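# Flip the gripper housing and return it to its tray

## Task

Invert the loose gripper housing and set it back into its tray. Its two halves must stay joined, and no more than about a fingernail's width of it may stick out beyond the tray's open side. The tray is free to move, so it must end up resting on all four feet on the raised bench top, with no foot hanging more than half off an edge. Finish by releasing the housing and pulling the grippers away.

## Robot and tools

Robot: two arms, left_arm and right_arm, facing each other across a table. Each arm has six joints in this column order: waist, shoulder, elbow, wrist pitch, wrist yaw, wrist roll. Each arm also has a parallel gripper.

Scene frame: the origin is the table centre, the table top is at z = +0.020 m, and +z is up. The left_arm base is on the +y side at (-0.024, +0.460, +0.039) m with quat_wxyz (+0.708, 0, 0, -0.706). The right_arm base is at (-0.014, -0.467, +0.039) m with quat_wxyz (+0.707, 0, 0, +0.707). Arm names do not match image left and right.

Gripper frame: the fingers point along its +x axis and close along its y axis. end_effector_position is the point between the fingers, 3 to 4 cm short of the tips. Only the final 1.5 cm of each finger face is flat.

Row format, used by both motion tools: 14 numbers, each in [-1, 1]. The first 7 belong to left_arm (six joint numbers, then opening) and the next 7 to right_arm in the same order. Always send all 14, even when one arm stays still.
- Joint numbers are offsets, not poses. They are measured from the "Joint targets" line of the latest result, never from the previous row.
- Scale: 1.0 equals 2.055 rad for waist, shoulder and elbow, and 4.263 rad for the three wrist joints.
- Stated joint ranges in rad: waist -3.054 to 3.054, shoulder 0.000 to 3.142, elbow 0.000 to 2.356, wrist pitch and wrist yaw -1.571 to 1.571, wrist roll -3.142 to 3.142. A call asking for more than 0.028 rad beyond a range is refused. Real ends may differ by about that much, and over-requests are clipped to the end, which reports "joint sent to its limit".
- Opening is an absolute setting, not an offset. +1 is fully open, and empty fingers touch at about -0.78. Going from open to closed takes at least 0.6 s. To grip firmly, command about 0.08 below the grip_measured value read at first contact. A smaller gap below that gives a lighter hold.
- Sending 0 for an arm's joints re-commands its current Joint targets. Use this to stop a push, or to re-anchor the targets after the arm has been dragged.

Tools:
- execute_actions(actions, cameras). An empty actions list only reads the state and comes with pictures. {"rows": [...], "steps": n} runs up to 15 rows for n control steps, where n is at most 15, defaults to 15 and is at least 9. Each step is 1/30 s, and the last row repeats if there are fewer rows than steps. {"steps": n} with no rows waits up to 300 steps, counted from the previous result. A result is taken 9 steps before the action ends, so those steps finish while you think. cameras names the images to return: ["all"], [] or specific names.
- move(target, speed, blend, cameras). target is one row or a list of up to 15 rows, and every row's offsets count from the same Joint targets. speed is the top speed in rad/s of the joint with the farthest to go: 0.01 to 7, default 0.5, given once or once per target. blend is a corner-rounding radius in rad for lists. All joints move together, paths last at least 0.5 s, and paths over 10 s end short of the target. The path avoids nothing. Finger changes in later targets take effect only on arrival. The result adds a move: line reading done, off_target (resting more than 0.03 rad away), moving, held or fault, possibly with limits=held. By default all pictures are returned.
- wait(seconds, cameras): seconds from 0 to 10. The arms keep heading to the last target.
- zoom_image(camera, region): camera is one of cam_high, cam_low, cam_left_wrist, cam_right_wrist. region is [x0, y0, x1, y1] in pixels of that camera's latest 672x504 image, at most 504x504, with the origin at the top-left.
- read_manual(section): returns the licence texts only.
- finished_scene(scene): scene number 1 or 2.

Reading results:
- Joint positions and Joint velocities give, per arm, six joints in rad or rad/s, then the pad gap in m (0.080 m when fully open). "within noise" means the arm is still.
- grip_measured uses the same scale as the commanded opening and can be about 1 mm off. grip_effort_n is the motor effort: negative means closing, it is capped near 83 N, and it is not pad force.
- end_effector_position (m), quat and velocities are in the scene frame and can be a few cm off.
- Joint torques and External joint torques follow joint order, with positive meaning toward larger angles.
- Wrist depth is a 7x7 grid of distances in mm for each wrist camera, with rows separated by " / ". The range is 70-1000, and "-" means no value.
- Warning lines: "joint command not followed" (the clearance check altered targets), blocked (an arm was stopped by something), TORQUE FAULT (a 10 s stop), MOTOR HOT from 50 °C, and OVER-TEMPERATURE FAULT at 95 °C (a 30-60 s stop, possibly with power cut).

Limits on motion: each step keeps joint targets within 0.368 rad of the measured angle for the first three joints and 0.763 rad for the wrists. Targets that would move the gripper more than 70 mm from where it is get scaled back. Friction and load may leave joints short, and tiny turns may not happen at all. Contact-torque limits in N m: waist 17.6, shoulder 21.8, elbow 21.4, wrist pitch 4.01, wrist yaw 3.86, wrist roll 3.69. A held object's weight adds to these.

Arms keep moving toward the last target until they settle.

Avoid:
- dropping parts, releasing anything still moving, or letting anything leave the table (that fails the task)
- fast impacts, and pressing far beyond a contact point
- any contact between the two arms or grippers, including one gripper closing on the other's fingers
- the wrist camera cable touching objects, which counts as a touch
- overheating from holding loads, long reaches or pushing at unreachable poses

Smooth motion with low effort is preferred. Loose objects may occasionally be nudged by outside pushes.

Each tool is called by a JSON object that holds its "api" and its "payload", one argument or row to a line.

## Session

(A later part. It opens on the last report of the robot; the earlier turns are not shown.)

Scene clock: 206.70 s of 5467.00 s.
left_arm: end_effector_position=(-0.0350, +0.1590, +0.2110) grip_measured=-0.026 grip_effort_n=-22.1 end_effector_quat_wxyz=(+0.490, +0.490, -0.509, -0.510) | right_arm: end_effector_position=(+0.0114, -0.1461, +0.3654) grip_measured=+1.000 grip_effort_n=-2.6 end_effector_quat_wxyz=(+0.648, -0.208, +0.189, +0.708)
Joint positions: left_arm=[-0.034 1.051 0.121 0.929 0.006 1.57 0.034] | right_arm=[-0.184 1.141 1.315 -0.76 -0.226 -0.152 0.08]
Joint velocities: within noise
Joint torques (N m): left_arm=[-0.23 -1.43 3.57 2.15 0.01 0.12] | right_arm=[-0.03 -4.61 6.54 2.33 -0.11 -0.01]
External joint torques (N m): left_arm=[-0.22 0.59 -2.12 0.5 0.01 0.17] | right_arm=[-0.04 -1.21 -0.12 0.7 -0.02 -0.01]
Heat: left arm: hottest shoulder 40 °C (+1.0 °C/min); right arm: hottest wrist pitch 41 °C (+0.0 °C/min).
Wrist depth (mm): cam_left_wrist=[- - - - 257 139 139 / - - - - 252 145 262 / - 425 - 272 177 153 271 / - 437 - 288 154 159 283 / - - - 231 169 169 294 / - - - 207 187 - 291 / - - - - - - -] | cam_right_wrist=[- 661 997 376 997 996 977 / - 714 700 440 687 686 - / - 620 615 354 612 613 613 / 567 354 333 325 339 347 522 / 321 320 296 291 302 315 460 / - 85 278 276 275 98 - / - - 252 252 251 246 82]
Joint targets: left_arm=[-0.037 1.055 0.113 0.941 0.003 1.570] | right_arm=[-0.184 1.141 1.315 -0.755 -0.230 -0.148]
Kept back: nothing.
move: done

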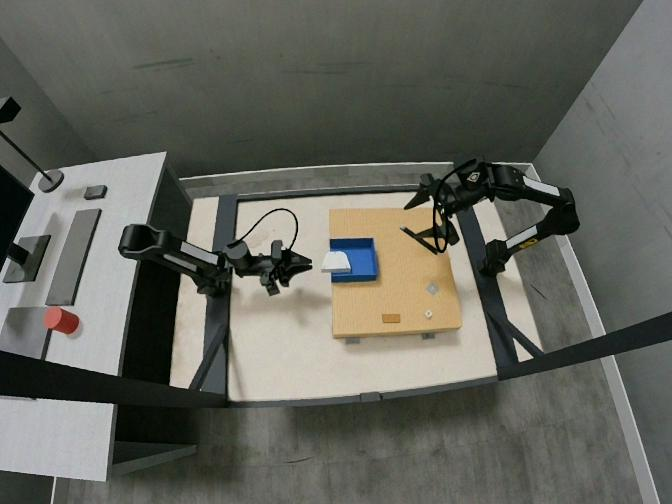

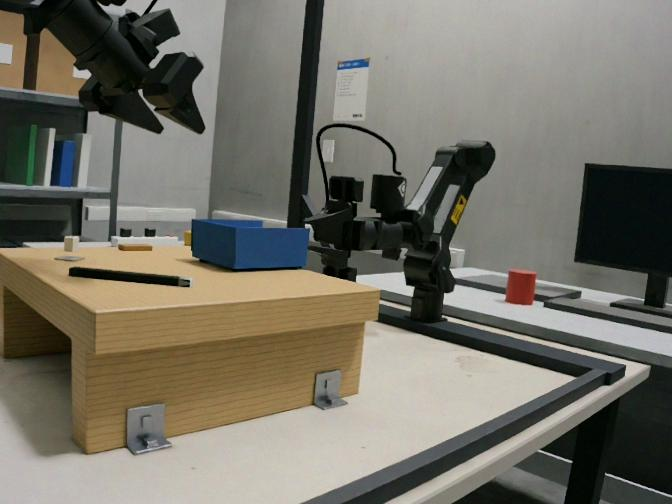

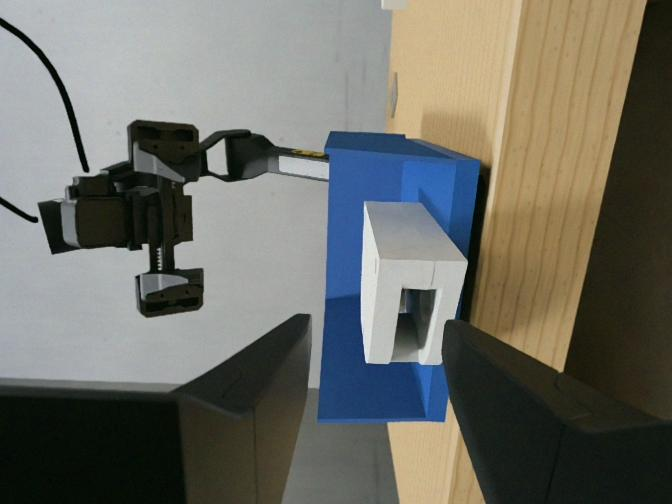

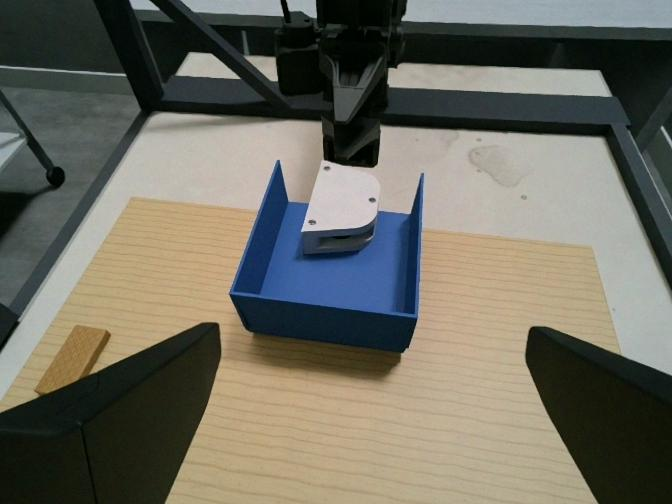

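{"api": "move", "payload": {
  "target": [0, 0.0365, -0.01557, 0.0244, 0, 0, -0.03, 0, 0, 0, 0, 0, 0, 1.0],
  "speed": 0.3
}}

Scene clock: 214.47 s of 5467.00 s.
left_arm: end_effector_position=(-0.0350, +0.1598, +0.1997) grip_measured=-0.026 grip_effort_n=-22.1 end_effector_quat_wxyz=(+0.490, +0.491, -0.508, -0.510) | right_arm: end_effector_position=(+0.0114, -0.1461, +0.3654) grip_measured=+1.000 grip_effort_n=-2.6 end_effector_quat_wxyz=(+0.648, -0.208, +0.189, +0.708)
Joint positions: left_arm=[-0.034 1.126 0.089 1.034 0.006 1.57 0.034] | right_arm=[-0.184 1.141 1.315 -0.76 -0.226 -0.152 0.08]
Joint velocities: within noise
Joint torques (N m): left_arm=[-0.22 -1.56 3.3 2.14 0 0.12] | right_arm=[-0.04 -4.61 6.53 2.33 -0.11 0]
External joint torques (N m): left_arm=[-0.21 0.58 -2.03 0.5 0 0.17] | right_arm=[-0.07 -1.26 -0.07 0.71 -0.02 0]
Heat: left arm: hottest shoulder 38 °C (-1.0 °C/min); right arm: hottest wrist pitch 41 °C (+0.0 °C/min).
Wrist depth (mm): cam_left_wrist=[- - - - 205 138 271 / - - - - 200 145 269 / - 425 - 270 160 153 281 / - 438 - - 158 161 280 / - - - 173 169 172 276 / - - - 206 180 - 275 / - - - - 238 - -] | cam_right_wrist=[- 656 - 383 993 - 985 / - 719 701 435 689 688 - / - 622 616 354 609 608 611 / 566 355 335 324 340 347 530 / 320 319 295 291 302 314 460 / - 85 278 278 277 98 - / - - 251 251 251 245 82]
Joint targets: left_arm=[-0.037 1.130 0.081 1.045 0.003 1.570] | right_arm=[-0.184 1.141 1.315 -0.755 -0.230 -0.148]
Kept back: nothing.
move: done

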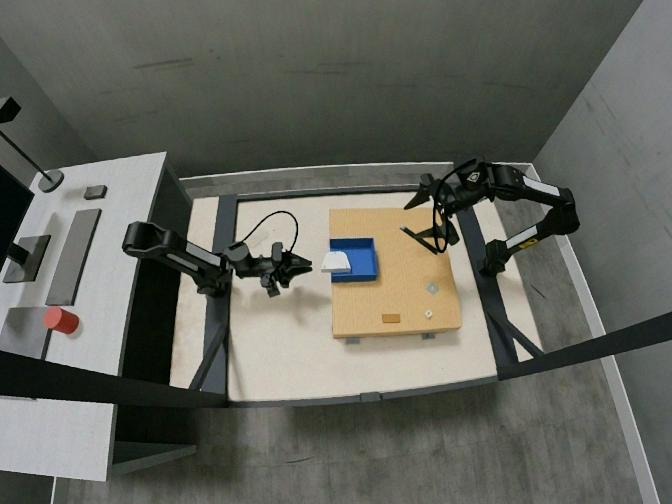

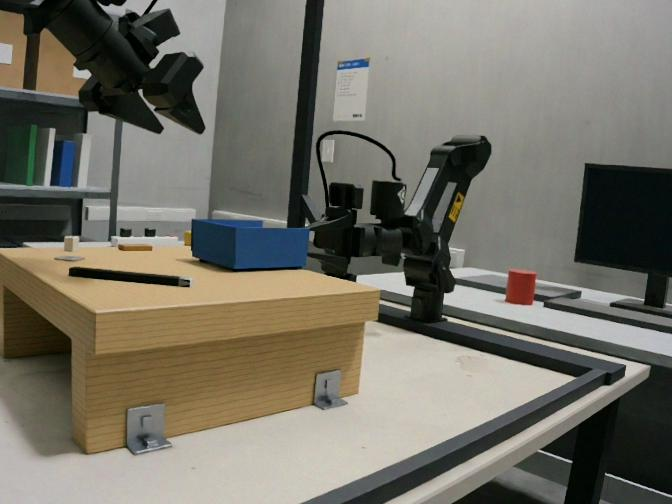

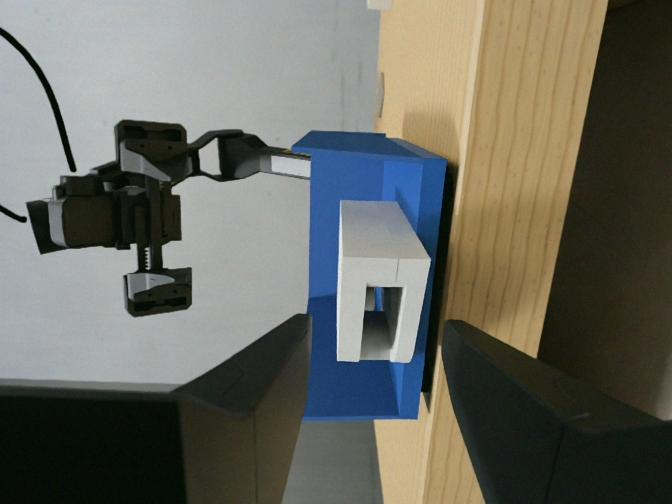

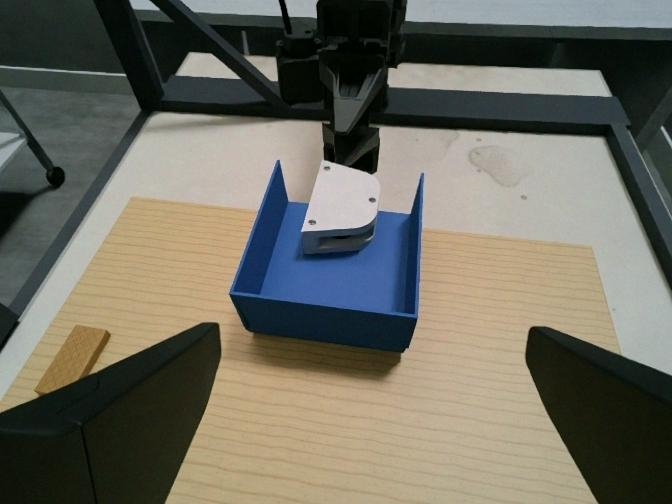

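{"api": "zoom_image", "payload": {
  "camera": "cam_left_wrist",
  "region": [260, 160, 500, 440]
}}

Scaled by 1.800 from the camera's 672x504 image, which has a finer 960x720 frame.

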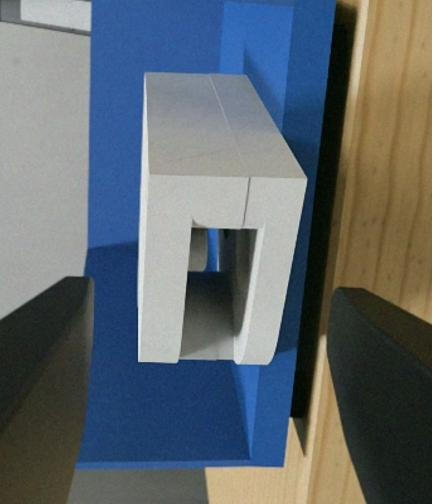

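{"api": "zoom_image", "payload": {
  "camera": "cam_left_wrist",
  "region": [370, 120, 470, 220]
}}

{"api": "zoom_image", "payload": {
  "camera": "cam_left_wrist",
  "region": [380, 320, 480, 440]
}}

Scaled by 5.040 from the camera's 672x504 image, which has a finer 960x720 frame.

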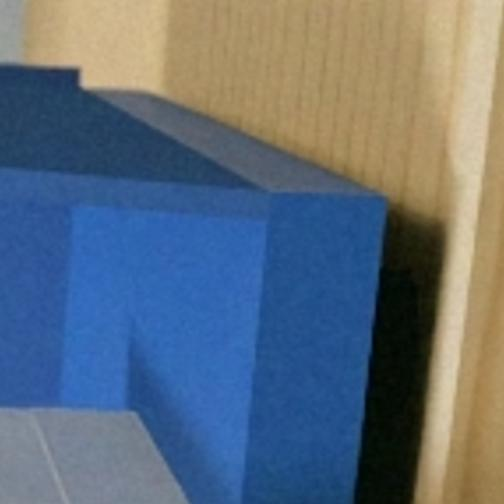

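Scaled by 4.200 from the camera's 672x504 image, which has a finer 960x720 frame.

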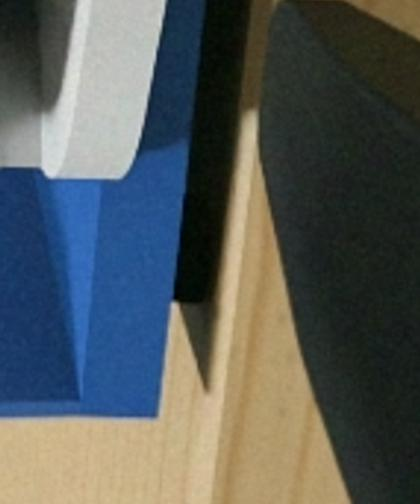

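{"api": "move", "payload": {
  "target": [
    [0, 0, 0.01022, 0, 0, 0, -0.03, 0, 0, 0, 0, 0, 0, 1.0],
    [0, 0.0728, 0.03513, 0.02261, 0, 0, -0.03, 0, 0, 0, 0, 0, 0, 1.0]
  ],
  "speed": 0.2,
  "cameras": ["cam_left_wrist"]
}}

Scene clock: 225.70 s of 5467.00 s.
left_arm: end_effector_position=(-0.0356, +0.1415, +0.1972) grip_measured=-0.026 grip_effort_n=-22.1 end_effector_quat_wxyz=(+0.489, +0.492, -0.508, -0.511) | right_arm: end_effector_position=(+0.0114, -0.1461, +0.3654) grip_measured=+1.000 grip_effort_n=-2.6 end_effector_quat_wxyz=(+0.648, -0.208, +0.189, +0.708)
Joint positions: left_arm=[-0.034 1.275 0.141 1.129 0.006 1.57 0.034] | right_arm=[-0.184 1.141 1.315 -0.76 -0.226 -0.152 0.08]
Joint velocities: within noise
Joint torques (N m): left_arm=[-0.22 -2.05 5.01 2.15 0 0.12] | right_arm=[-0.04 -4.63 6.54 2.33 -0.11 0]
External joint torques (N m): left_arm=[-0.19 0.75 0.07 0.5 0 0.17] | right_arm=[-0.04 -1.14 -0.21 0.68 -0.02 0]
Heat: left arm: hottest wrist pitch 41 °C (+5.0 °C/min); right arm: hottest wrist pitch 42 °C (+1.0 °C/min).
Wrist depth (mm): cam_left_wrist=[- - - - 191 122 124 / - - - - 186 128 254 / 491 411 - 254 137 134 263 / 436 420 - 151 141 142 272 / - - - 124 131 149 272 / - - - 177 135 - 258 / - - - - 192 - -] | cam_right_wrist=[- 653 - 372 - 993 986 / - 720 700 384 688 679 - / - 614 613 356 622 605 606 / 572 352 335 324 338 347 530 / 320 319 295 291 303 315 457 / - 85 277 278 276 98 - / - - 252 250 251 246 82]
Joint targets: left_arm=[-0.037 1.280 0.154 1.141 0.003 1.570] | right_arm=[-0.184 1.141 1.315 -0.755 -0.230 -0.148]
Kept back: nothing.
move: done
Images, in order (width x height): cam_left_wrist 672x504.

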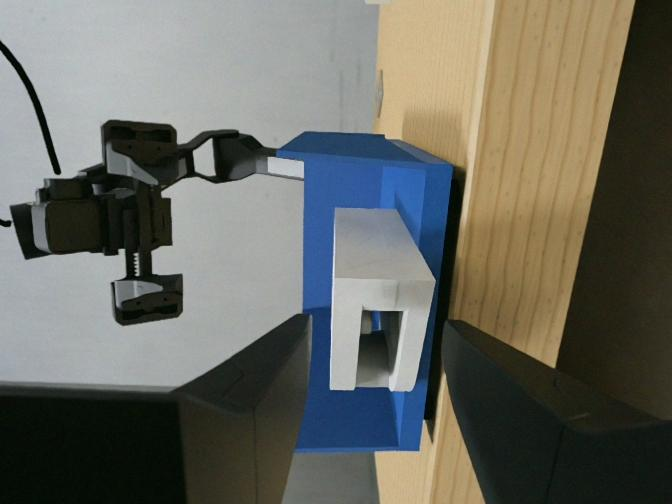

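{"api": "zoom_image", "payload": {
  "camera": "cam_left_wrist",
  "region": [280, 180, 480, 420]
}}

Scaled by 2.100 from the camera's 672x504 image, which has a finer 960x720 frame.

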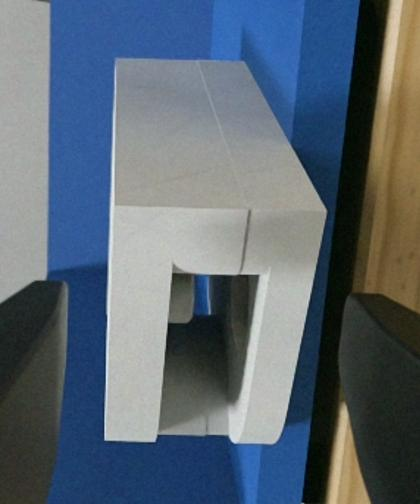

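{"api": "move", "payload": {
  "target": [0, 0.05027, 0.0291, 0.0102, 0, 0, -0.03, 0, 0, 0, 0, 0, 0, 1.0],
  "speed": 0.15,
  "cameras": ["cam_left_wrist", "cam_low", "cam_right_wrist"]
}}

{"api": "zoom_image", "payload": {
  "camera": "cam_left_wrist",
  "region": [280, 180, 480, 420]
}}

{"api": "zoom_image", "payload": {
  "camera": "cam_right_wrist",
  "region": [220, 80, 460, 360]
}}

Scene clock: 228.40 s of 5467.00 s.
left_arm: end_effector_position=(-0.0361, +0.1238, +0.1975) grip_measured=-0.026 grip_effort_n=-22.1 end_effector_quat_wxyz=(+0.490, +0.491, -0.508, -0.511) | right_arm: end_effector_position=(+0.0114, -0.1461, +0.3654) grip_measured=+1.000 grip_effort_n=-2.6 end_effector_quat_wxyz=(+0.648, -0.208, +0.189, +0.708)
Joint positions: left_arm=[-0.034 1.378 0.201 1.173 0.006 1.57 0.034] | right_arm=[-0.184 1.141 1.315 -0.76 -0.226 -0.152 0.08]
Joint velocities: within noise
Joint torques (N m): left_arm=[-0.2 -2.52 4.81 2.14 0.01 0.12] | right_arm=[-0.04 -4.62 6.53 2.33 -0.11 0]
External joint torques (N m): left_arm=[-0.16 0.78 0.11 0.53 0 0.17] | right_arm=[-0.04 -1.24 -0.12 0.7 -0.02 -0.01]
Heat: left arm: hottest wrist pitch 41 °C (+6.1 °C/min); right arm: hottest wrist pitch 42 °C (+1.0 °C/min).
Wrist depth (mm): cam_left_wrist=[- - - - 189 106 105 / - - - - 185 111 111 / 486 395 - 236 142 116 119 / - 413 - 148 126 123 240 / - 411 - 104 105 130 248 / - - - 125 113 - 258 / - - - 156 153 - -] | cam_right_wrist=[- 659 994 365 997 - 984 / - 725 705 369 688 680 - / - 617 619 348 615 609 607 / 566 351 335 326 339 349 532 / 319 319 297 291 301 316 458 / - 85 278 277 277 98 - / - - 252 251 251 245 82]
Joint targets: left_arm=[-0.037 1.383 0.213 1.185 0.003 1.570] | right_arm=[-0.184 1.141 1.315 -0.755 -0.230 -0.148]
Kept back: nothing.
move: done
Images, in order (width x height): cam_low 672x504, cam_left_wrist 672x504, cam_right_wrist 672x504.

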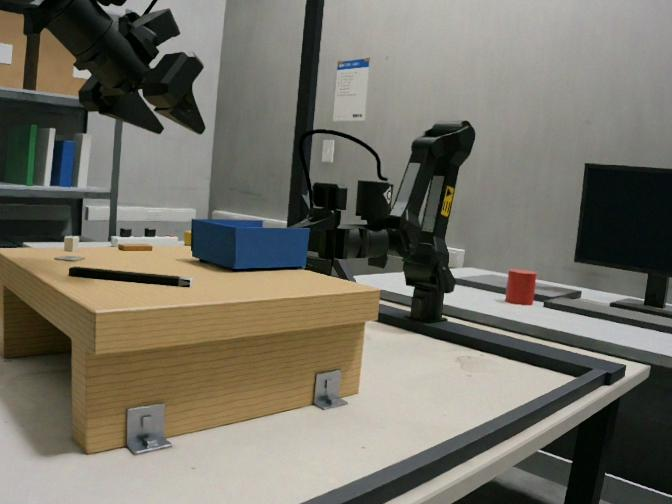

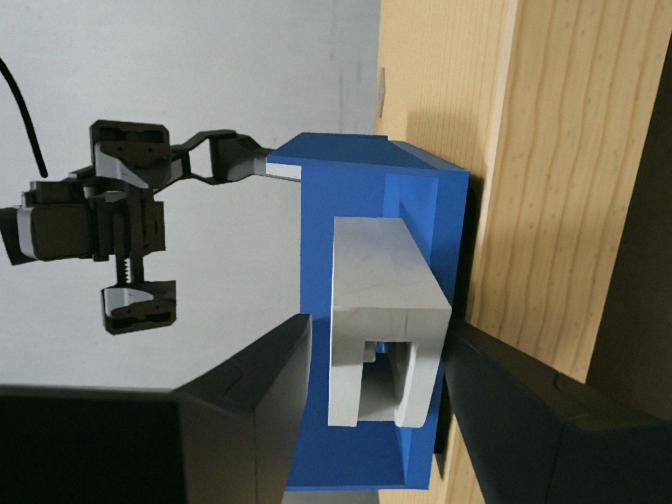

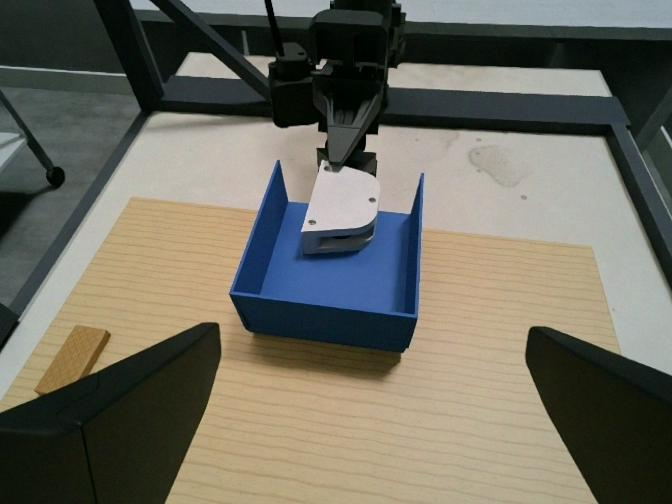

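Scaled by 2.100 from the camera's 672x504 image, which has a finer 960x720 frame.

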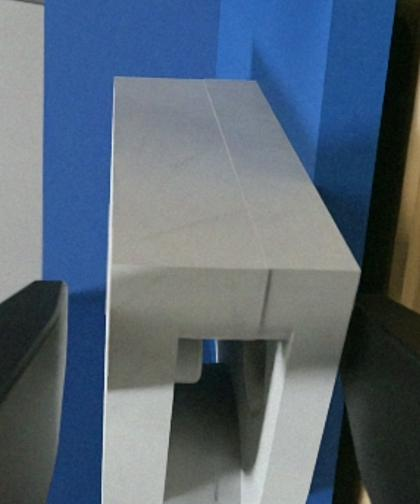

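Scaled by 1.800 from the camera's 672x504 image, which has a finer 960x720 frame.

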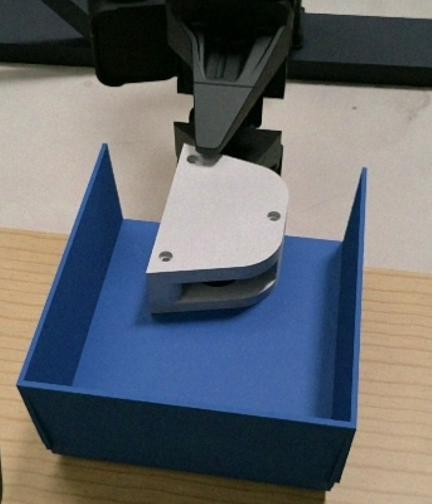

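{"api": "execute_actions", "payload": {
  "actions": [
    {"rows": [[0,0,0,0,0,0,-0.036,0,0,0,0,0,0,1.0],[0,0,0,0,0,0,-0.042,0,0,0,0,0,0,1.0],[0,0,0,0,0,0,-0.048,0,0,0,0,0,0,1.0],[0,0,0,0,0,0,-0.054,0,0,0,0,0,0,1.0],[0,0,0,0,0,0,-0.060,0,0,0,0,0,0,1.0],[0,0,0,0,0,0,-0.066,0,0,0,0,0,0,1.0],[0,0,0,0,0,0,-0.072,0,0,0,0,0,0,1.0],[0,0,0,0,0,0,-0.078,0,0,0,0,0,0,1.0],[0,0,0,0,0,0,-0.084,0,0,0,0,0,0,1.0],[0,0,0,0,0,0,-0.090,0,0,0,0,0,0,1.0],[0,0,0,0,0,0,-0.096,0,0,0,0,0,0,1.0],[0,0,0,0,0,0,-0.102,0,0,0,0,0,0,1.0],[0,0,0,0,0,0,-0.108,0,0,0,0,0,0,1.0],[0,0,0,0,0,0,-0.114,0,0,0,0,0,0,1.0],[0,0,0,0,0,0,-0.120,0,0,0,0,0,0,1.0]], "steps": 15}
  ],
  "cameras": []
}}

{"api": "execute_actions", "payload": {
  "actions": [
    {"rows": [[0,0,0,0,0,0,-0.124,0,0,0,0,0,0,1.0],[0,0,0,0,0,0,-0.128,0,0,0,0,0,0,1.0],[0,0,0,0,0,0,-0.132,0,0,0,0,0,0,1.0],[0,0,0,0,0,0,-0.136,0,0,0,0,0,0,1.0],[0,0,0,0,0,0,-0.140,0,0,0,0,0,0,1.0],[0,0,0,0,0,0,-0.144,0,0,0,0,0,0,1.0],[0,0,0,0,0,0,-0.148,0,0,0,0,0,0,1.0],[0,0,0,0,0,0,-0.152,0,0,0,0,0,0,1.0],[0,0,0,0,0,0,-0.156,0,0,0,0,0,0,1.0],[0,0,0,0,0,0,-0.160,0,0,0,0,0,0,1.0],[0,0,0,0,0,0,-0.164,0,0,0,0,0,0,1.0],[0,0,0,0,0,0,-0.168,0,0,0,0,0,0,1.0],[0,0,0,0,0,0,-0.172,0,0,0,0,0,0,1.0],[0,0,0,0,0,0,-0.176,0,0,0,0,0,0,1.0],[0,0,0,0,0,0,-0.180,0,0,0,0,0,0,1.0]], "steps": 15}
  ],
  "cameras": ["cam_left_wrist"]
}}

Scene clock: 230.63 s of 5467.00 s.
left_arm: end_effector_position=(-0.0361, +0.1237, +0.1976) grip_measured=-0.049 grip_effort_n=-22.1 end_effector_quat_wxyz=(+0.490, +0.491, -0.508, -0.511) end_effector_velocity=(+0.000, +0.001, -0.003) end_effector_angular_velocity=(+0.017, +0.007, +0.005) | right_arm: end_effector_position=(+0.0114, -0.1461, +0.3654) grip_measured=+1.000 grip_effort_n=-2.6 end_effector_quat_wxyz=(+0.648, -0.208, +0.189, +0.708)
Joint positions: left_arm=[-0.034 1.378 0.201 1.173 0.006 1.57 0.033] | right_arm=[-0.184 1.141 1.315 -0.76 -0.226 -0.152 0.08]
Joint velocities: left_arm=[-0.002 -0.007 -0.002 -0.022 -0.007 -0.007 -0.007] | right_arm=[within noise]
Joint torques (N m): left_arm=[-0.22 -2.52 4.81 2.15 0.01 0.12] | right_arm=[-0.04 -4.62 6.54 2.33 -0.11 0]
External joint torques (N m): left_arm=[-0.22 0.84 0.04 0.51 0.01 0.17] | right_arm=[-0.03 -1.22 -0.14 0.68 -0.02 -0.01]
Heat: left arm: hottest wrist pitch 41 °C (+5.0 °C/min); right arm: hottest wrist pitch 42 °C (+1.0 °C/min).
Wrist depth (mm): cam_left_wrist=[- - - - 190 107 106 / - - - - 185 111 111 / 483 397 - 235 142 116 118 / - 414 - 148 126 123 239 / - 412 - 104 105 130 249 / - - - 126 113 - 257 / - - - 156 153 - -] | cam_right_wrist=[- 659 - 364 992 997 973 / - 721 702 367 681 684 - / - 614 609 348 617 615 610 / 574 352 334 326 340 346 526 / 320 319 295 292 300 315 460 / - 85 277 277 277 98 - / - - 252 252 251 246 82]
Joint targets: left_arm=[-0.037 1.383 0.214 1.185 0.003 1.570] | right_arm=[-0.184 1.141 1.315 -0.755 -0.230 -0.148]
Steps of this call (1-61: nothing new was sent; 62-67: this action's first 6). Readings (joint positions of left_arm | right_arm):
62: [-0.034 1.378 0.201 1.173 0.006 1.570] | [-0.184 1.141 1.315 -0.760 -0.226 -0.152]
63: [-0.034 1.378 0.201 1.173 0.006 1.570] | [-0.184 1.141 1.315 -0.760 -0.226 -0.152]
65: [-0.034 1.378 0.201 1.173 0.006 1.570] | [-0.184 1.141 1.315 -0.760 -0.226 -0.152]
67: the state above
No camera images: "cameras" was empty.

Scene clock: 231.13 s of 5467.00 s.
left_arm: end_effector_position=(-0.0361, +0.1237, +0.1976) grip_measured=-0.131 grip_effort_n=-22.1 end_effector_quat_wxyz=(+0.490, +0.491, -0.508, -0.511) end_effector_velocity=(-0.002, -0.001, -0.003) end_effector_angular_velocity=(+0.013, +0.022, -0.010) | right_arm: end_effector_position=(+0.0114, -0.1461, +0.3654) grip_measured=+1.000 grip_effort_n=-3.0 end_effector_quat_wxyz=(+0.648, -0.208, +0.189, +0.708)
Joint positions: left_arm=[-0.034 1.378 0.201 1.173 0.006 1.57 0.029] | right_arm=[-0.184 1.141 1.315 -0.76 -0.226 -0.152 0.08]
Joint velocities: left_arm=[-0.002 0.007 0.002 -0.007 0.007 -0.022 -0.006] | right_arm=[within noise]
Joint torques (N m): left_arm=[-0.21 -2.56 4.8 2.15 0.01 0.12] | right_arm=[-0.04 -4.62 6.54 2.33 -0.11 -0.01]
External joint torques (N m): left_arm=[-0.21 0.8 0.04 0.51 0.01 0.17] | right_arm=[-0.05 -1.17 -0.12 0.71 -0.02 -0.01]
Heat: left arm: hottest wrist pitch 41 °C (+5.1 °C/min); right arm: hottest wrist pitch 42 °C (+1.0 °C/min).
Wrist depth (mm): cam_left_wrist=[- - - - 188 106 106 / - - - - 184 111 111 / 489 398 - 237 141 117 119 / - 413 - 148 126 123 239 / - 414 - 104 101 130 249 / - - - 126 116 - 257 / - - - 156 152 - -] | cam_right_wrist=[- 657 - 363 985 981 977 / - 717 696 374 682 679 - / - 620 614 347 618 607 610 / 570 352 333 324 340 348 529 / 318 318 297 290 301 316 458 / - 85 278 277 276 98 - / - - 252 252 251 246 82]
Joint targets: left_arm=[-0.037 1.383 0.214 1.185 0.003 1.570] | right_arm=[-0.184 1.141 1.315 -0.755 -0.230 -0.148]
Steps of this call (1-9: your previous action's last 9; 10-15: this action's first 6). Readings (joint positions of left_arm | right_arm):
10: [-0.034 1.378 0.201 1.173 0.006 1.570] | [-0.184 1.141 1.315 -0.760 -0.226 -0.152]
11: [-0.034 1.378 0.201 1.173 0.006 1.570] | [-0.184 1.141 1.315 -0.760 -0.226 -0.152]
13: [-0.034 1.378 0.201 1.173 0.006 1.570] | [-0.184 1.141 1.315 -0.760 -0.226 -0.152]
15: the state above
Images, in order (width x height): cam_left_wrist 672x504.

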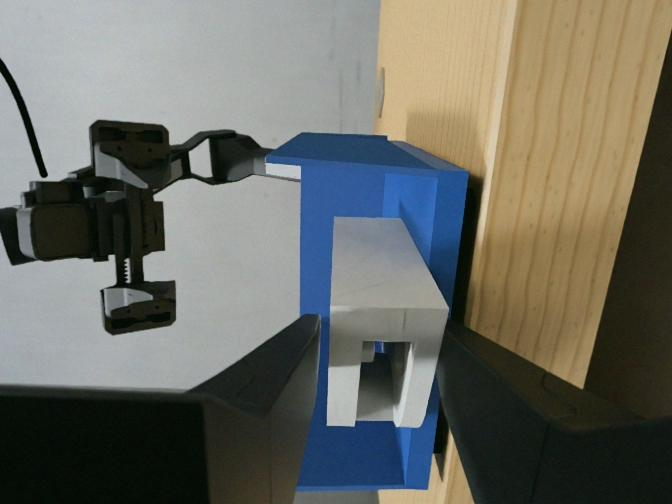

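{"api": "execute_actions", "payload": {
  "actions": [
    {"rows": [[0,0,0,0,0,0,-0.184,0,0,0,0,0,0,1.0],[0,0,0,0,0,0,-0.188,0,0,0,0,0,0,1.0],[0,0,0,0,0,0,-0.192,0,0,0,0,0,0,1.0],[0,0,0,0,0,0,-0.196,0,0,0,0,0,0,1.0],[0,0,0,0,0,0,-0.200,0,0,0,0,0,0,1.0],[0,0,0,0,0,0,-0.204,0,0,0,0,0,0,1.0],[0,0,0,0,0,0,-0.208,0,0,0,0,0,0,1.0],[0,0,0,0,0,0,-0.212,0,0,0,0,0,0,1.0],[0,0,0,0,0,0,-0.216,0,0,0,0,0,0,1.0],[0,0,0,0,0,0,-0.220,0,0,0,0,0,0,1.0],[0,0,0,0,0,0,-0.224,0,0,0,0,0,0,1.0],[0,0,0,0,0,0,-0.228,0,0,0,0,0,0,1.0],[0,0,0,0,0,0,-0.232,0,0,0,0,0,0,1.0],[0,0,0,0,0,0,-0.236,0,0,0,0,0,0,1.0],[0,0,0,0,0,0,-0.240,0,0,0,0,0,0,1.0]], "steps": 15}
  ],
  "cameras": []
}}

{"api": "execute_actions", "payload": {
  "actions": [
    {"rows": [[0,0,0,0,0,0,-0.244,0,0,0,0,0,0,1.0],[0,0,0,0,0,0,-0.248,0,0,0,0,0,0,1.0],[0,0,0,0,0,0,-0.252,0,0,0,0,0,0,1.0],[0,0,0,0,0,0,-0.256,0,0,0,0,0,0,1.0],[0,0,0,0,0,0,-0.260,0,0,0,0,0,0,1.0],[0,0,0,0,0,0,-0.264,0,0,0,0,0,0,1.0],[0,0,0,0,0,0,-0.268,0,0,0,0,0,0,1.0],[0,0,0,0,0,0,-0.272,0,0,0,0,0,0,1.0],[0,0,0,0,0,0,-0.276,0,0,0,0,0,0,1.0],[0,0,0,0,0,0,-0.280,0,0,0,0,0,0,1.0],[0,0,0,0,0,0,-0.284,0,0,0,0,0,0,1.0],[0,0,0,0,0,0,-0.288,0,0,0,0,0,0,1.0],[0,0,0,0,0,0,-0.292,0,0,0,0,0,0,1.0],[0,0,0,0,0,0,-0.296,0,0,0,0,0,0,1.0],[0,0,0,0,0,0,-0.300,0,0,0,0,0,0,1.0]], "steps": 15}
  ],
  "cameras": []
}}

{"api": "wait", "payload": {
  "seconds": 0.7
}}

Scene clock: 232.27 s of 5467.00 s.
left_arm: end_effector_position=(-0.0362, +0.1237, +0.1974) grip_measured=-0.189 grip_effort_n=-38.4 end_effector_quat_wxyz=(+0.489, +0.491, -0.508, -0.511) end_effector_velocity=(+0.000, +0.001, -0.002) end_effector_angular_velocity=(+0.007, -0.008, +0.005) | right_arm: end_effector_position=(+0.0114, -0.1461, +0.3654) grip_measured=+1.000 grip_effort_n=-2.6 end_effector_quat_wxyz=(+0.648, -0.208, +0.189, +0.708)
Joint positions: left_arm=[-0.034 1.379 0.201 1.173 0.006 1.57 0.026] | right_arm=[-0.184 1.141 1.315 -0.76 -0.226 -0.152 0.08]
Joint velocities: left_arm=[-0.002 -0.002 -0.002 -0.007 -0.007 0.007 -0.004] | right_arm=[within noise]
Joint torques (N m): left_arm=[-0.21 -2.58 4.79 2.15 0.01 0.12] | right_arm=[-0.05 -4.63 6.53 2.33 -0.11 0]
External joint torques (N m): left_arm=[-0.2 0.74 0.06 0.52 0 0.17] | right_arm=[-0.06 -1.19 -0.1 0.72 -0.02 0]
Heat: left arm: hottest wrist pitch 41 °C (+5.1 °C/min); right arm: hottest wrist pitch 42 °C (+1.0 °C/min).
Wrist depth (mm): cam_left_wrist=[- - - - 189 106 105 / - - - - 185 111 111 / 485 400 - 236 142 117 119 / - 415 - 148 135 123 240 / - 414 - 105 105 130 249 / - - - 129 113 - 258 / - - - 156 150 - -] | cam_right_wrist=[- 657 - 364 998 996 974 / - 715 702 370 690 680 - / - 618 616 346 609 607 612 / 569 352 334 325 340 347 530 / 321 319 296 291 301 315 457 / - 85 276 276 276 98 - / - - 253 251 251 246 82]
Joint targets: left_arm=[-0.037 1.383 0.214 1.185 0.003 1.570] | right_arm=[-0.184 1.141 1.315 -0.755 -0.230 -0.148]
Steps of this call (1-9: your previous action's last 9; 10-15: toward your last target; 16-28: nothing new was sent; 29-34: this action's first 6). Readings (joint positions of left_arm | right_arm):
29: [-0.034 1.378 0.201 1.173 0.006 1.570] | [-0.184 1.141 1.315 -0.760 -0.226 -0.152]
30: [-0.034 1.378 0.201 1.173 0.006 1.570] | [-0.184 1.141 1.315 -0.760 -0.226 -0.152]
32: [-0.034 1.379 0.201 1.173 0.006 1.570] | [-0.184 1.141 1.315 -0.760 -0.226 -0.152]
34: the state above
No camera images: "cameras" was empty.

Scene clock: 232.77 s of 5467.00 s.
left_arm: end_effector_position=(-0.0362, +0.1236, +0.1976) grip_measured=-0.224 grip_effort_n=-83.5 end_effector_quat_wxyz=(+0.490, +0.491, -0.508, -0.511) | right_arm: end_effector_position=(+0.0114, -0.1461, +0.3654) grip_measured=+1.000 grip_effort_n=-2.6 end_effector_quat_wxyz=(+0.648, -0.208, +0.189, +0.708)
Joint positions: left_arm=[-0.034 1.379 0.201 1.173 0.006 1.57 0.025] | right_arm=[-0.184 1.141 1.315 -0.76 -0.226 -0.152 0.08]
Joint velocities: within noise
Joint torques (N m): left_arm=[-0.22 -2.56 4.77 2.09 0.01 0.12] | right_arm=[-0.04 -4.61 6.54 2.33 -0.11 0]
External joint torques (N m): left_arm=[-0.21 0.73 0.08 0.49 0.01 0.17] | right_arm=[-0.07 -1.18 -0.12 0.7 -0.02 0]
Heat: left arm: hottest wrist pitch 41 °C (+5.0 °C/min); right arm: hottest wrist pitch 42 °C (+1.0 °C/min).
Wrist depth (mm): cam_left_wrist=[- - - - 193 106 105 / - - - - 187 111 112 / - 390 - 234 144 116 118 / 414 419 - 149 127 123 240 / - 417 - 105 - 130 249 / - - - 139 110 - 259 / - - - 156 154 - -] | cam_right_wrist=[- 656 - 363 990 981 972 / - 720 699 373 682 681 - / - 615 615 346 621 613 604 / 570 355 335 324 339 348 525 / 320 320 297 290 300 313 457 / - 85 278 277 276 98 - / - - 251 251 250 246 82]
Joint targets: left_arm=[-0.037 1.383 0.213 1.185 0.003 1.570] | right_arm=[-0.184 1.141 1.315 -0.755 -0.230 -0.148]
Steps of this call (1-9: your previous action's last 9; 10-15: this action's first 6). Readings (joint positions of left_arm | right_arm):
10: [-0.034 1.379 0.201 1.173 0.006 1.570] | [-0.184 1.141 1.315 -0.760 -0.226 -0.152]
11: [-0.034 1.379 0.201 1.173 0.006 1.570] | [-0.184 1.141 1.315 -0.760 -0.226 -0.152]
13: [-0.034 1.379 0.201 1.173 0.006 1.570] | [-0.184 1.141 1.315 -0.760 -0.226 -0.152]
15: the state above
No camera images: "cameras" was empty.

Scene clock: 233.77 s of 5467.00 s.
left_arm: end_effector_position=(-0.0362, +0.1236, +0.1976) grip_measured=-0.224 grip_effort_n=-83.5 end_effector_quat_wxyz=(+0.490, +0.491, -0.508, -0.511) | right_arm: end_effector_position=(+0.0114, -0.1461, +0.3654) grip_measured=+1.000 grip_effort_n=-3.0 end_effector_quat_wxyz=(+0.648, -0.208, +0.189, +0.708)
Joint positions: left_arm=[-0.034 1.379 0.201 1.173 0.006 1.57 0.025] | right_arm=[-0.184 1.141 1.315 -0.76 -0.226 -0.152 0.08]
Joint velocities: within noise
Joint torques (N m): left_arm=[-0.23 -2.56 4.76 2.09 0.01 0.12] | right_arm=[-0.05 -4.61 6.53 2.33 -0.11 0]
External joint torques (N m): left_arm=[-0.21 0.79 -0.03 0.46 0 0.17] | right_arm=[-0.06 -1.14 -0.18 0.69 -0.02 0]
Heat: left arm: hottest wrist pitch 41 °C (+5.0 °C/min); right arm: hottest wrist pitch 42 °C (+1.0 °C/min).
Wrist depth (mm): cam_left_wrist=[- - - - 192 106 105 / - - - - 188 111 111 / - 388 - 236 144 116 119 / 412 419 - 148 127 123 239 / - 424 - 105 - 129 249 / - - - 139 110 - 258 / - - - 156 154 - -] | cam_right_wrist=[- 657 - 365 - 995 976 / - 721 703 371 686 685 - / - 622 616 346 614 610 609 / 570 353 332 324 340 349 527 / 318 319 297 291 302 315 456 / - 85 277 278 276 98 - / - - 252 250 252 246 82]
Joint targets: left_arm=[-0.037 1.383 0.213 1.185 0.003 1.570] | right_arm=[-0.184 1.141 1.315 -0.755 -0.230 -0.148]
Steps of this call (1-9: your previous action's last 9; 10-15: toward your last target; 16-30: nothing new was sent). Readings (joint positions of left_arm | right_arm):
1: [-0.034 1.379 0.201 1.173 0.006 1.570] | [-0.184 1.141 1.315 -0.760 -0.226 -0.152]
2: [-0.034 1.379 0.201 1.173 0.006 1.570] | [-0.184 1.141 1.315 -0.760 -0.226 -0.152]
4: [-0.034 1.379 0.201 1.173 0.006 1.570] | [-0.184 1.141 1.315 -0.760 -0.226 -0.152]
8: [-0.034 1.379 0.201 1.173 0.006 1.570] | [-0.184 1.141 1.315 -0.760 -0.226 -0.152]
30: the state above
All arms were judged still, so your last target was given up. Each gripper or tool keeps its last command.

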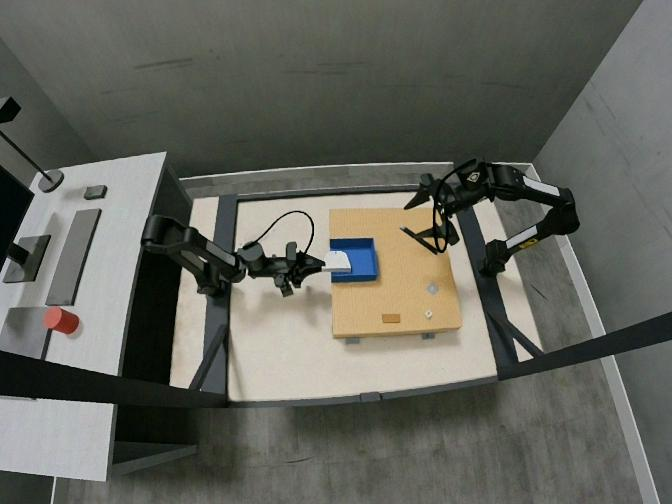

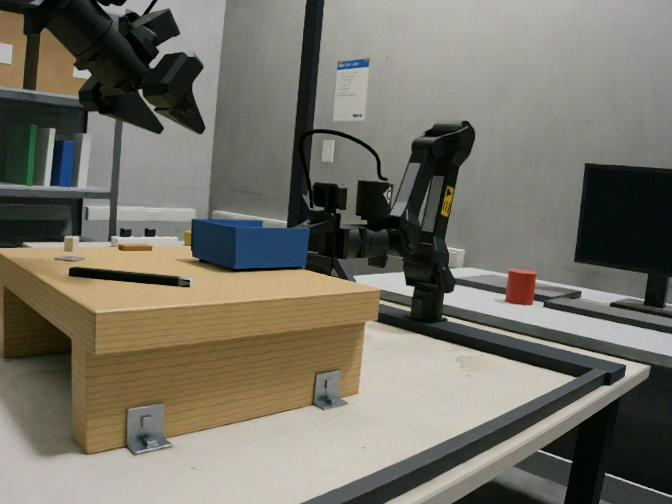

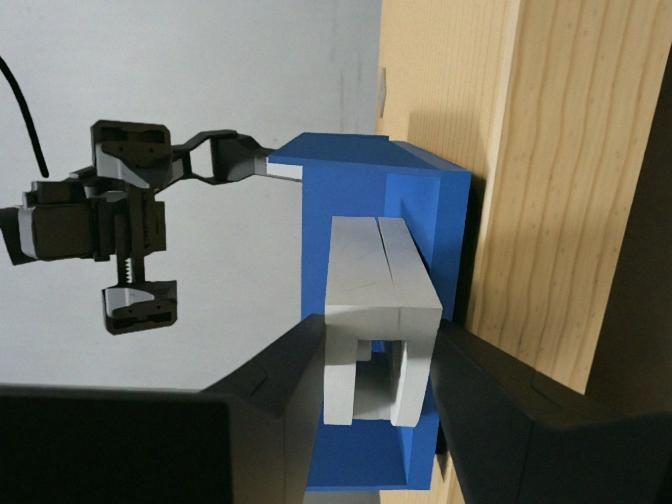

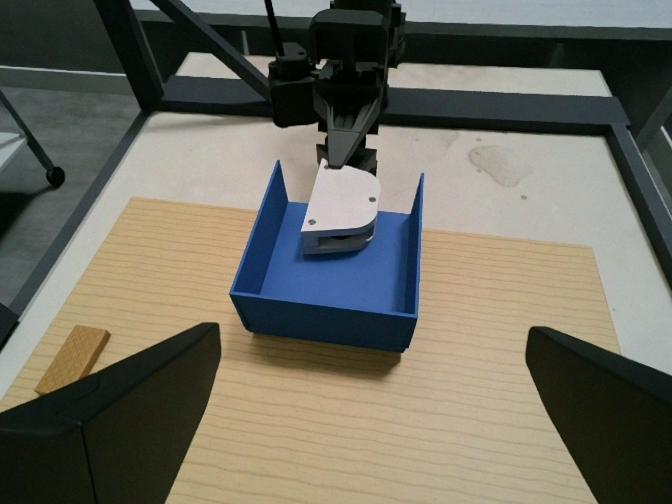

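{"api": "zoom_image", "payload": {
  "camera": "cam_left_wrist",
  "region": [310, 200, 460, 350]
}}

{"api": "zoom_image", "payload": {
  "camera": "cam_right_wrist",
  "region": [290, 140, 400, 270]
}}

Scaled by 3.360 from the camera's 672x504 image, which has a finer 960x720 frame.

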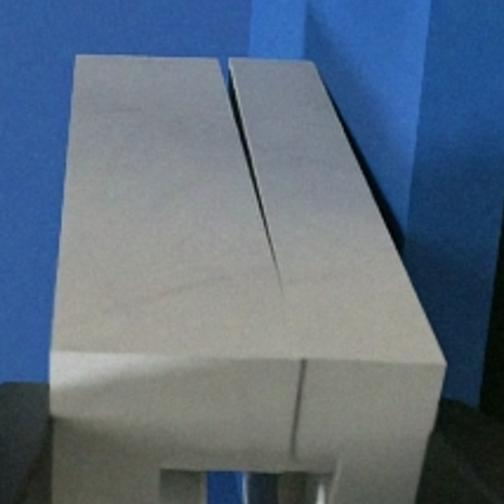

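Scaled by 3.877 from the camera's 672x504 image, which has a finer 960x720 frame.

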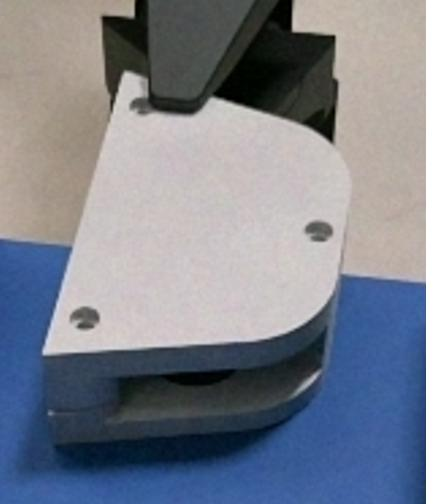

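{"api": "move", "payload": {
  "target": [
    [0, -0.0073, 0, -0.0014, 0, 0, -0.30, 0, 0, 0, 0, 0, 0, 1.0],
    [0, -0.02642, 0.0054, -0.01342, 0, 0, -0.30, 0, 0, 0, 0, 0, 0, 1.0],
    [0, -0.07202, 0.0220, -0.04344, 0, 0, -0.30, 0, 0, 0, 0, 0, 0, 1.0]
  ],
  "speed": 0.15
}}

{"api": "zoom_image", "payload": {
  "camera": "cam_left_wrist",
  "region": [310, 200, 460, 350]
}}

{"api": "zoom_image", "payload": {
  "camera": "cam_right_wrist",
  "region": [230, 100, 430, 300]
}}

Scene clock: 244.57 s of 5467.00 s.
left_arm: end_effector_position=(-0.0361, +0.1243, +0.2175) grip_measured=-0.224 grip_effort_n=-83.5 end_effector_quat_wxyz=(+0.489, +0.492, -0.508, -0.511) | right_arm: end_effector_position=(+0.0114, -0.1461, +0.3654) grip_measured=+1.000 grip_effort_n=-2.6 end_effector_quat_wxyz=(+0.648, -0.208, +0.189, +0.708)
Joint positions: left_arm=[-0.034 1.246 0.244 0.997 0.006 1.57 0.025] | right_arm=[-0.184 1.141 1.315 -0.76 -0.226 -0.152 0.08]
Joint velocities: within noise
Joint torques (N m): left_arm=[-0.21 -3.91 5.57 1.56 0.01 0.12] | right_arm=[-0.03 -4.62 6.53 2.33 -0.11 -0.01]
External joint torques (N m): left_arm=[-0.22 -0.83 0.17 -0.07 0.01 0.17] | right_arm=[-0.01 -1.26 -0.08 0.72 -0.03 -0.01]
Heat: left arm: hottest wrist pitch 41 °C (+5.0 °C/min); right arm: hottest wrist pitch 42 °C (+1.0 °C/min).
Wrist depth (mm): cam_left_wrist=[- - - - 275 137 106 / - - - - 238 136 111 / - 385 - 240 177 120 117 / - 402 - 148 161 125 123 / - - - 105 142 131 130 / - - - 139 110 - 138 / - - - 163 151 - -] | cam_right_wrist=[- 660 1000 347 986 998 983 / - 710 708 393 683 680 - / - 619 616 314 611 608 606 / 571 352 334 324 340 348 530 / 318 319 296 291 301 314 456 / - 85 278 277 275 98 - / - - 252 251 252 246 82]
Joint targets: left_arm=[-0.037 1.235 0.259 1.000 0.003 1.570] | right_arm=[-0.184 1.141 1.315 -0.755 -0.230 -0.148]
Kept back: nothing.
move: done

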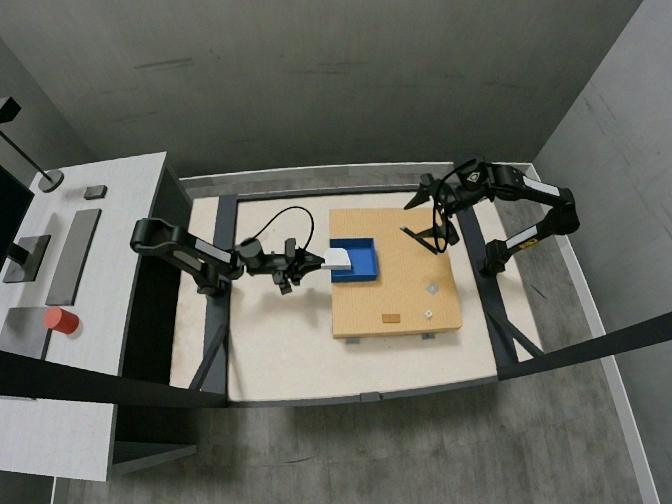

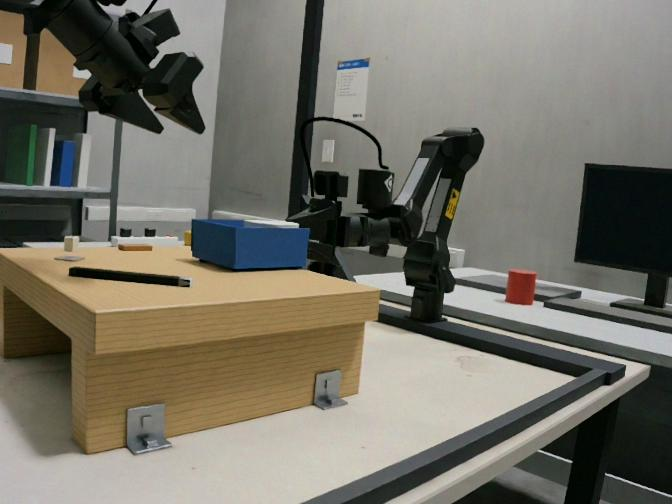

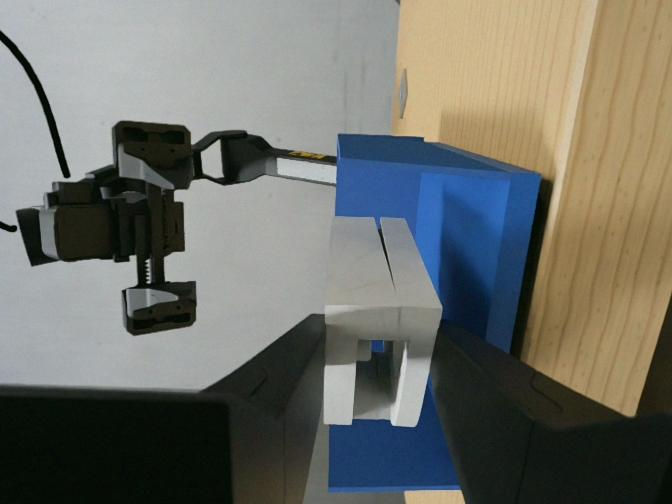

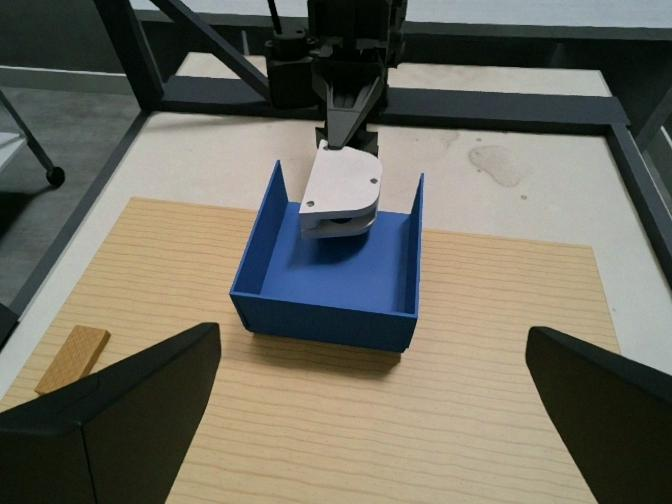

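Scaled by 3.360 from the camera's 672x504 image, which has a finer 960x720 frame.

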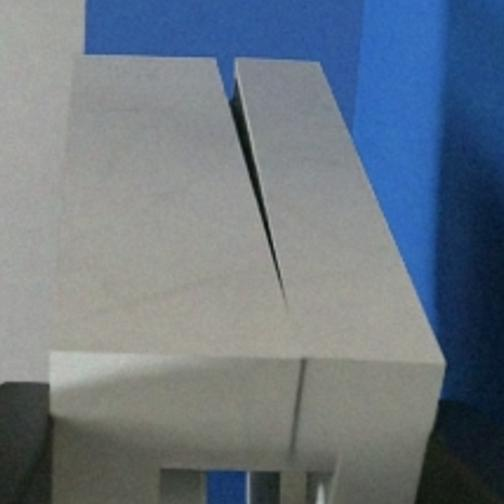

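Scaled by 2.520 from the camera's 672x504 image, which has a finer 960x720 frame.

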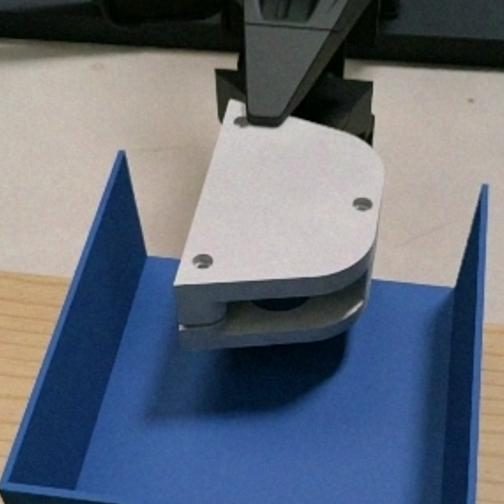

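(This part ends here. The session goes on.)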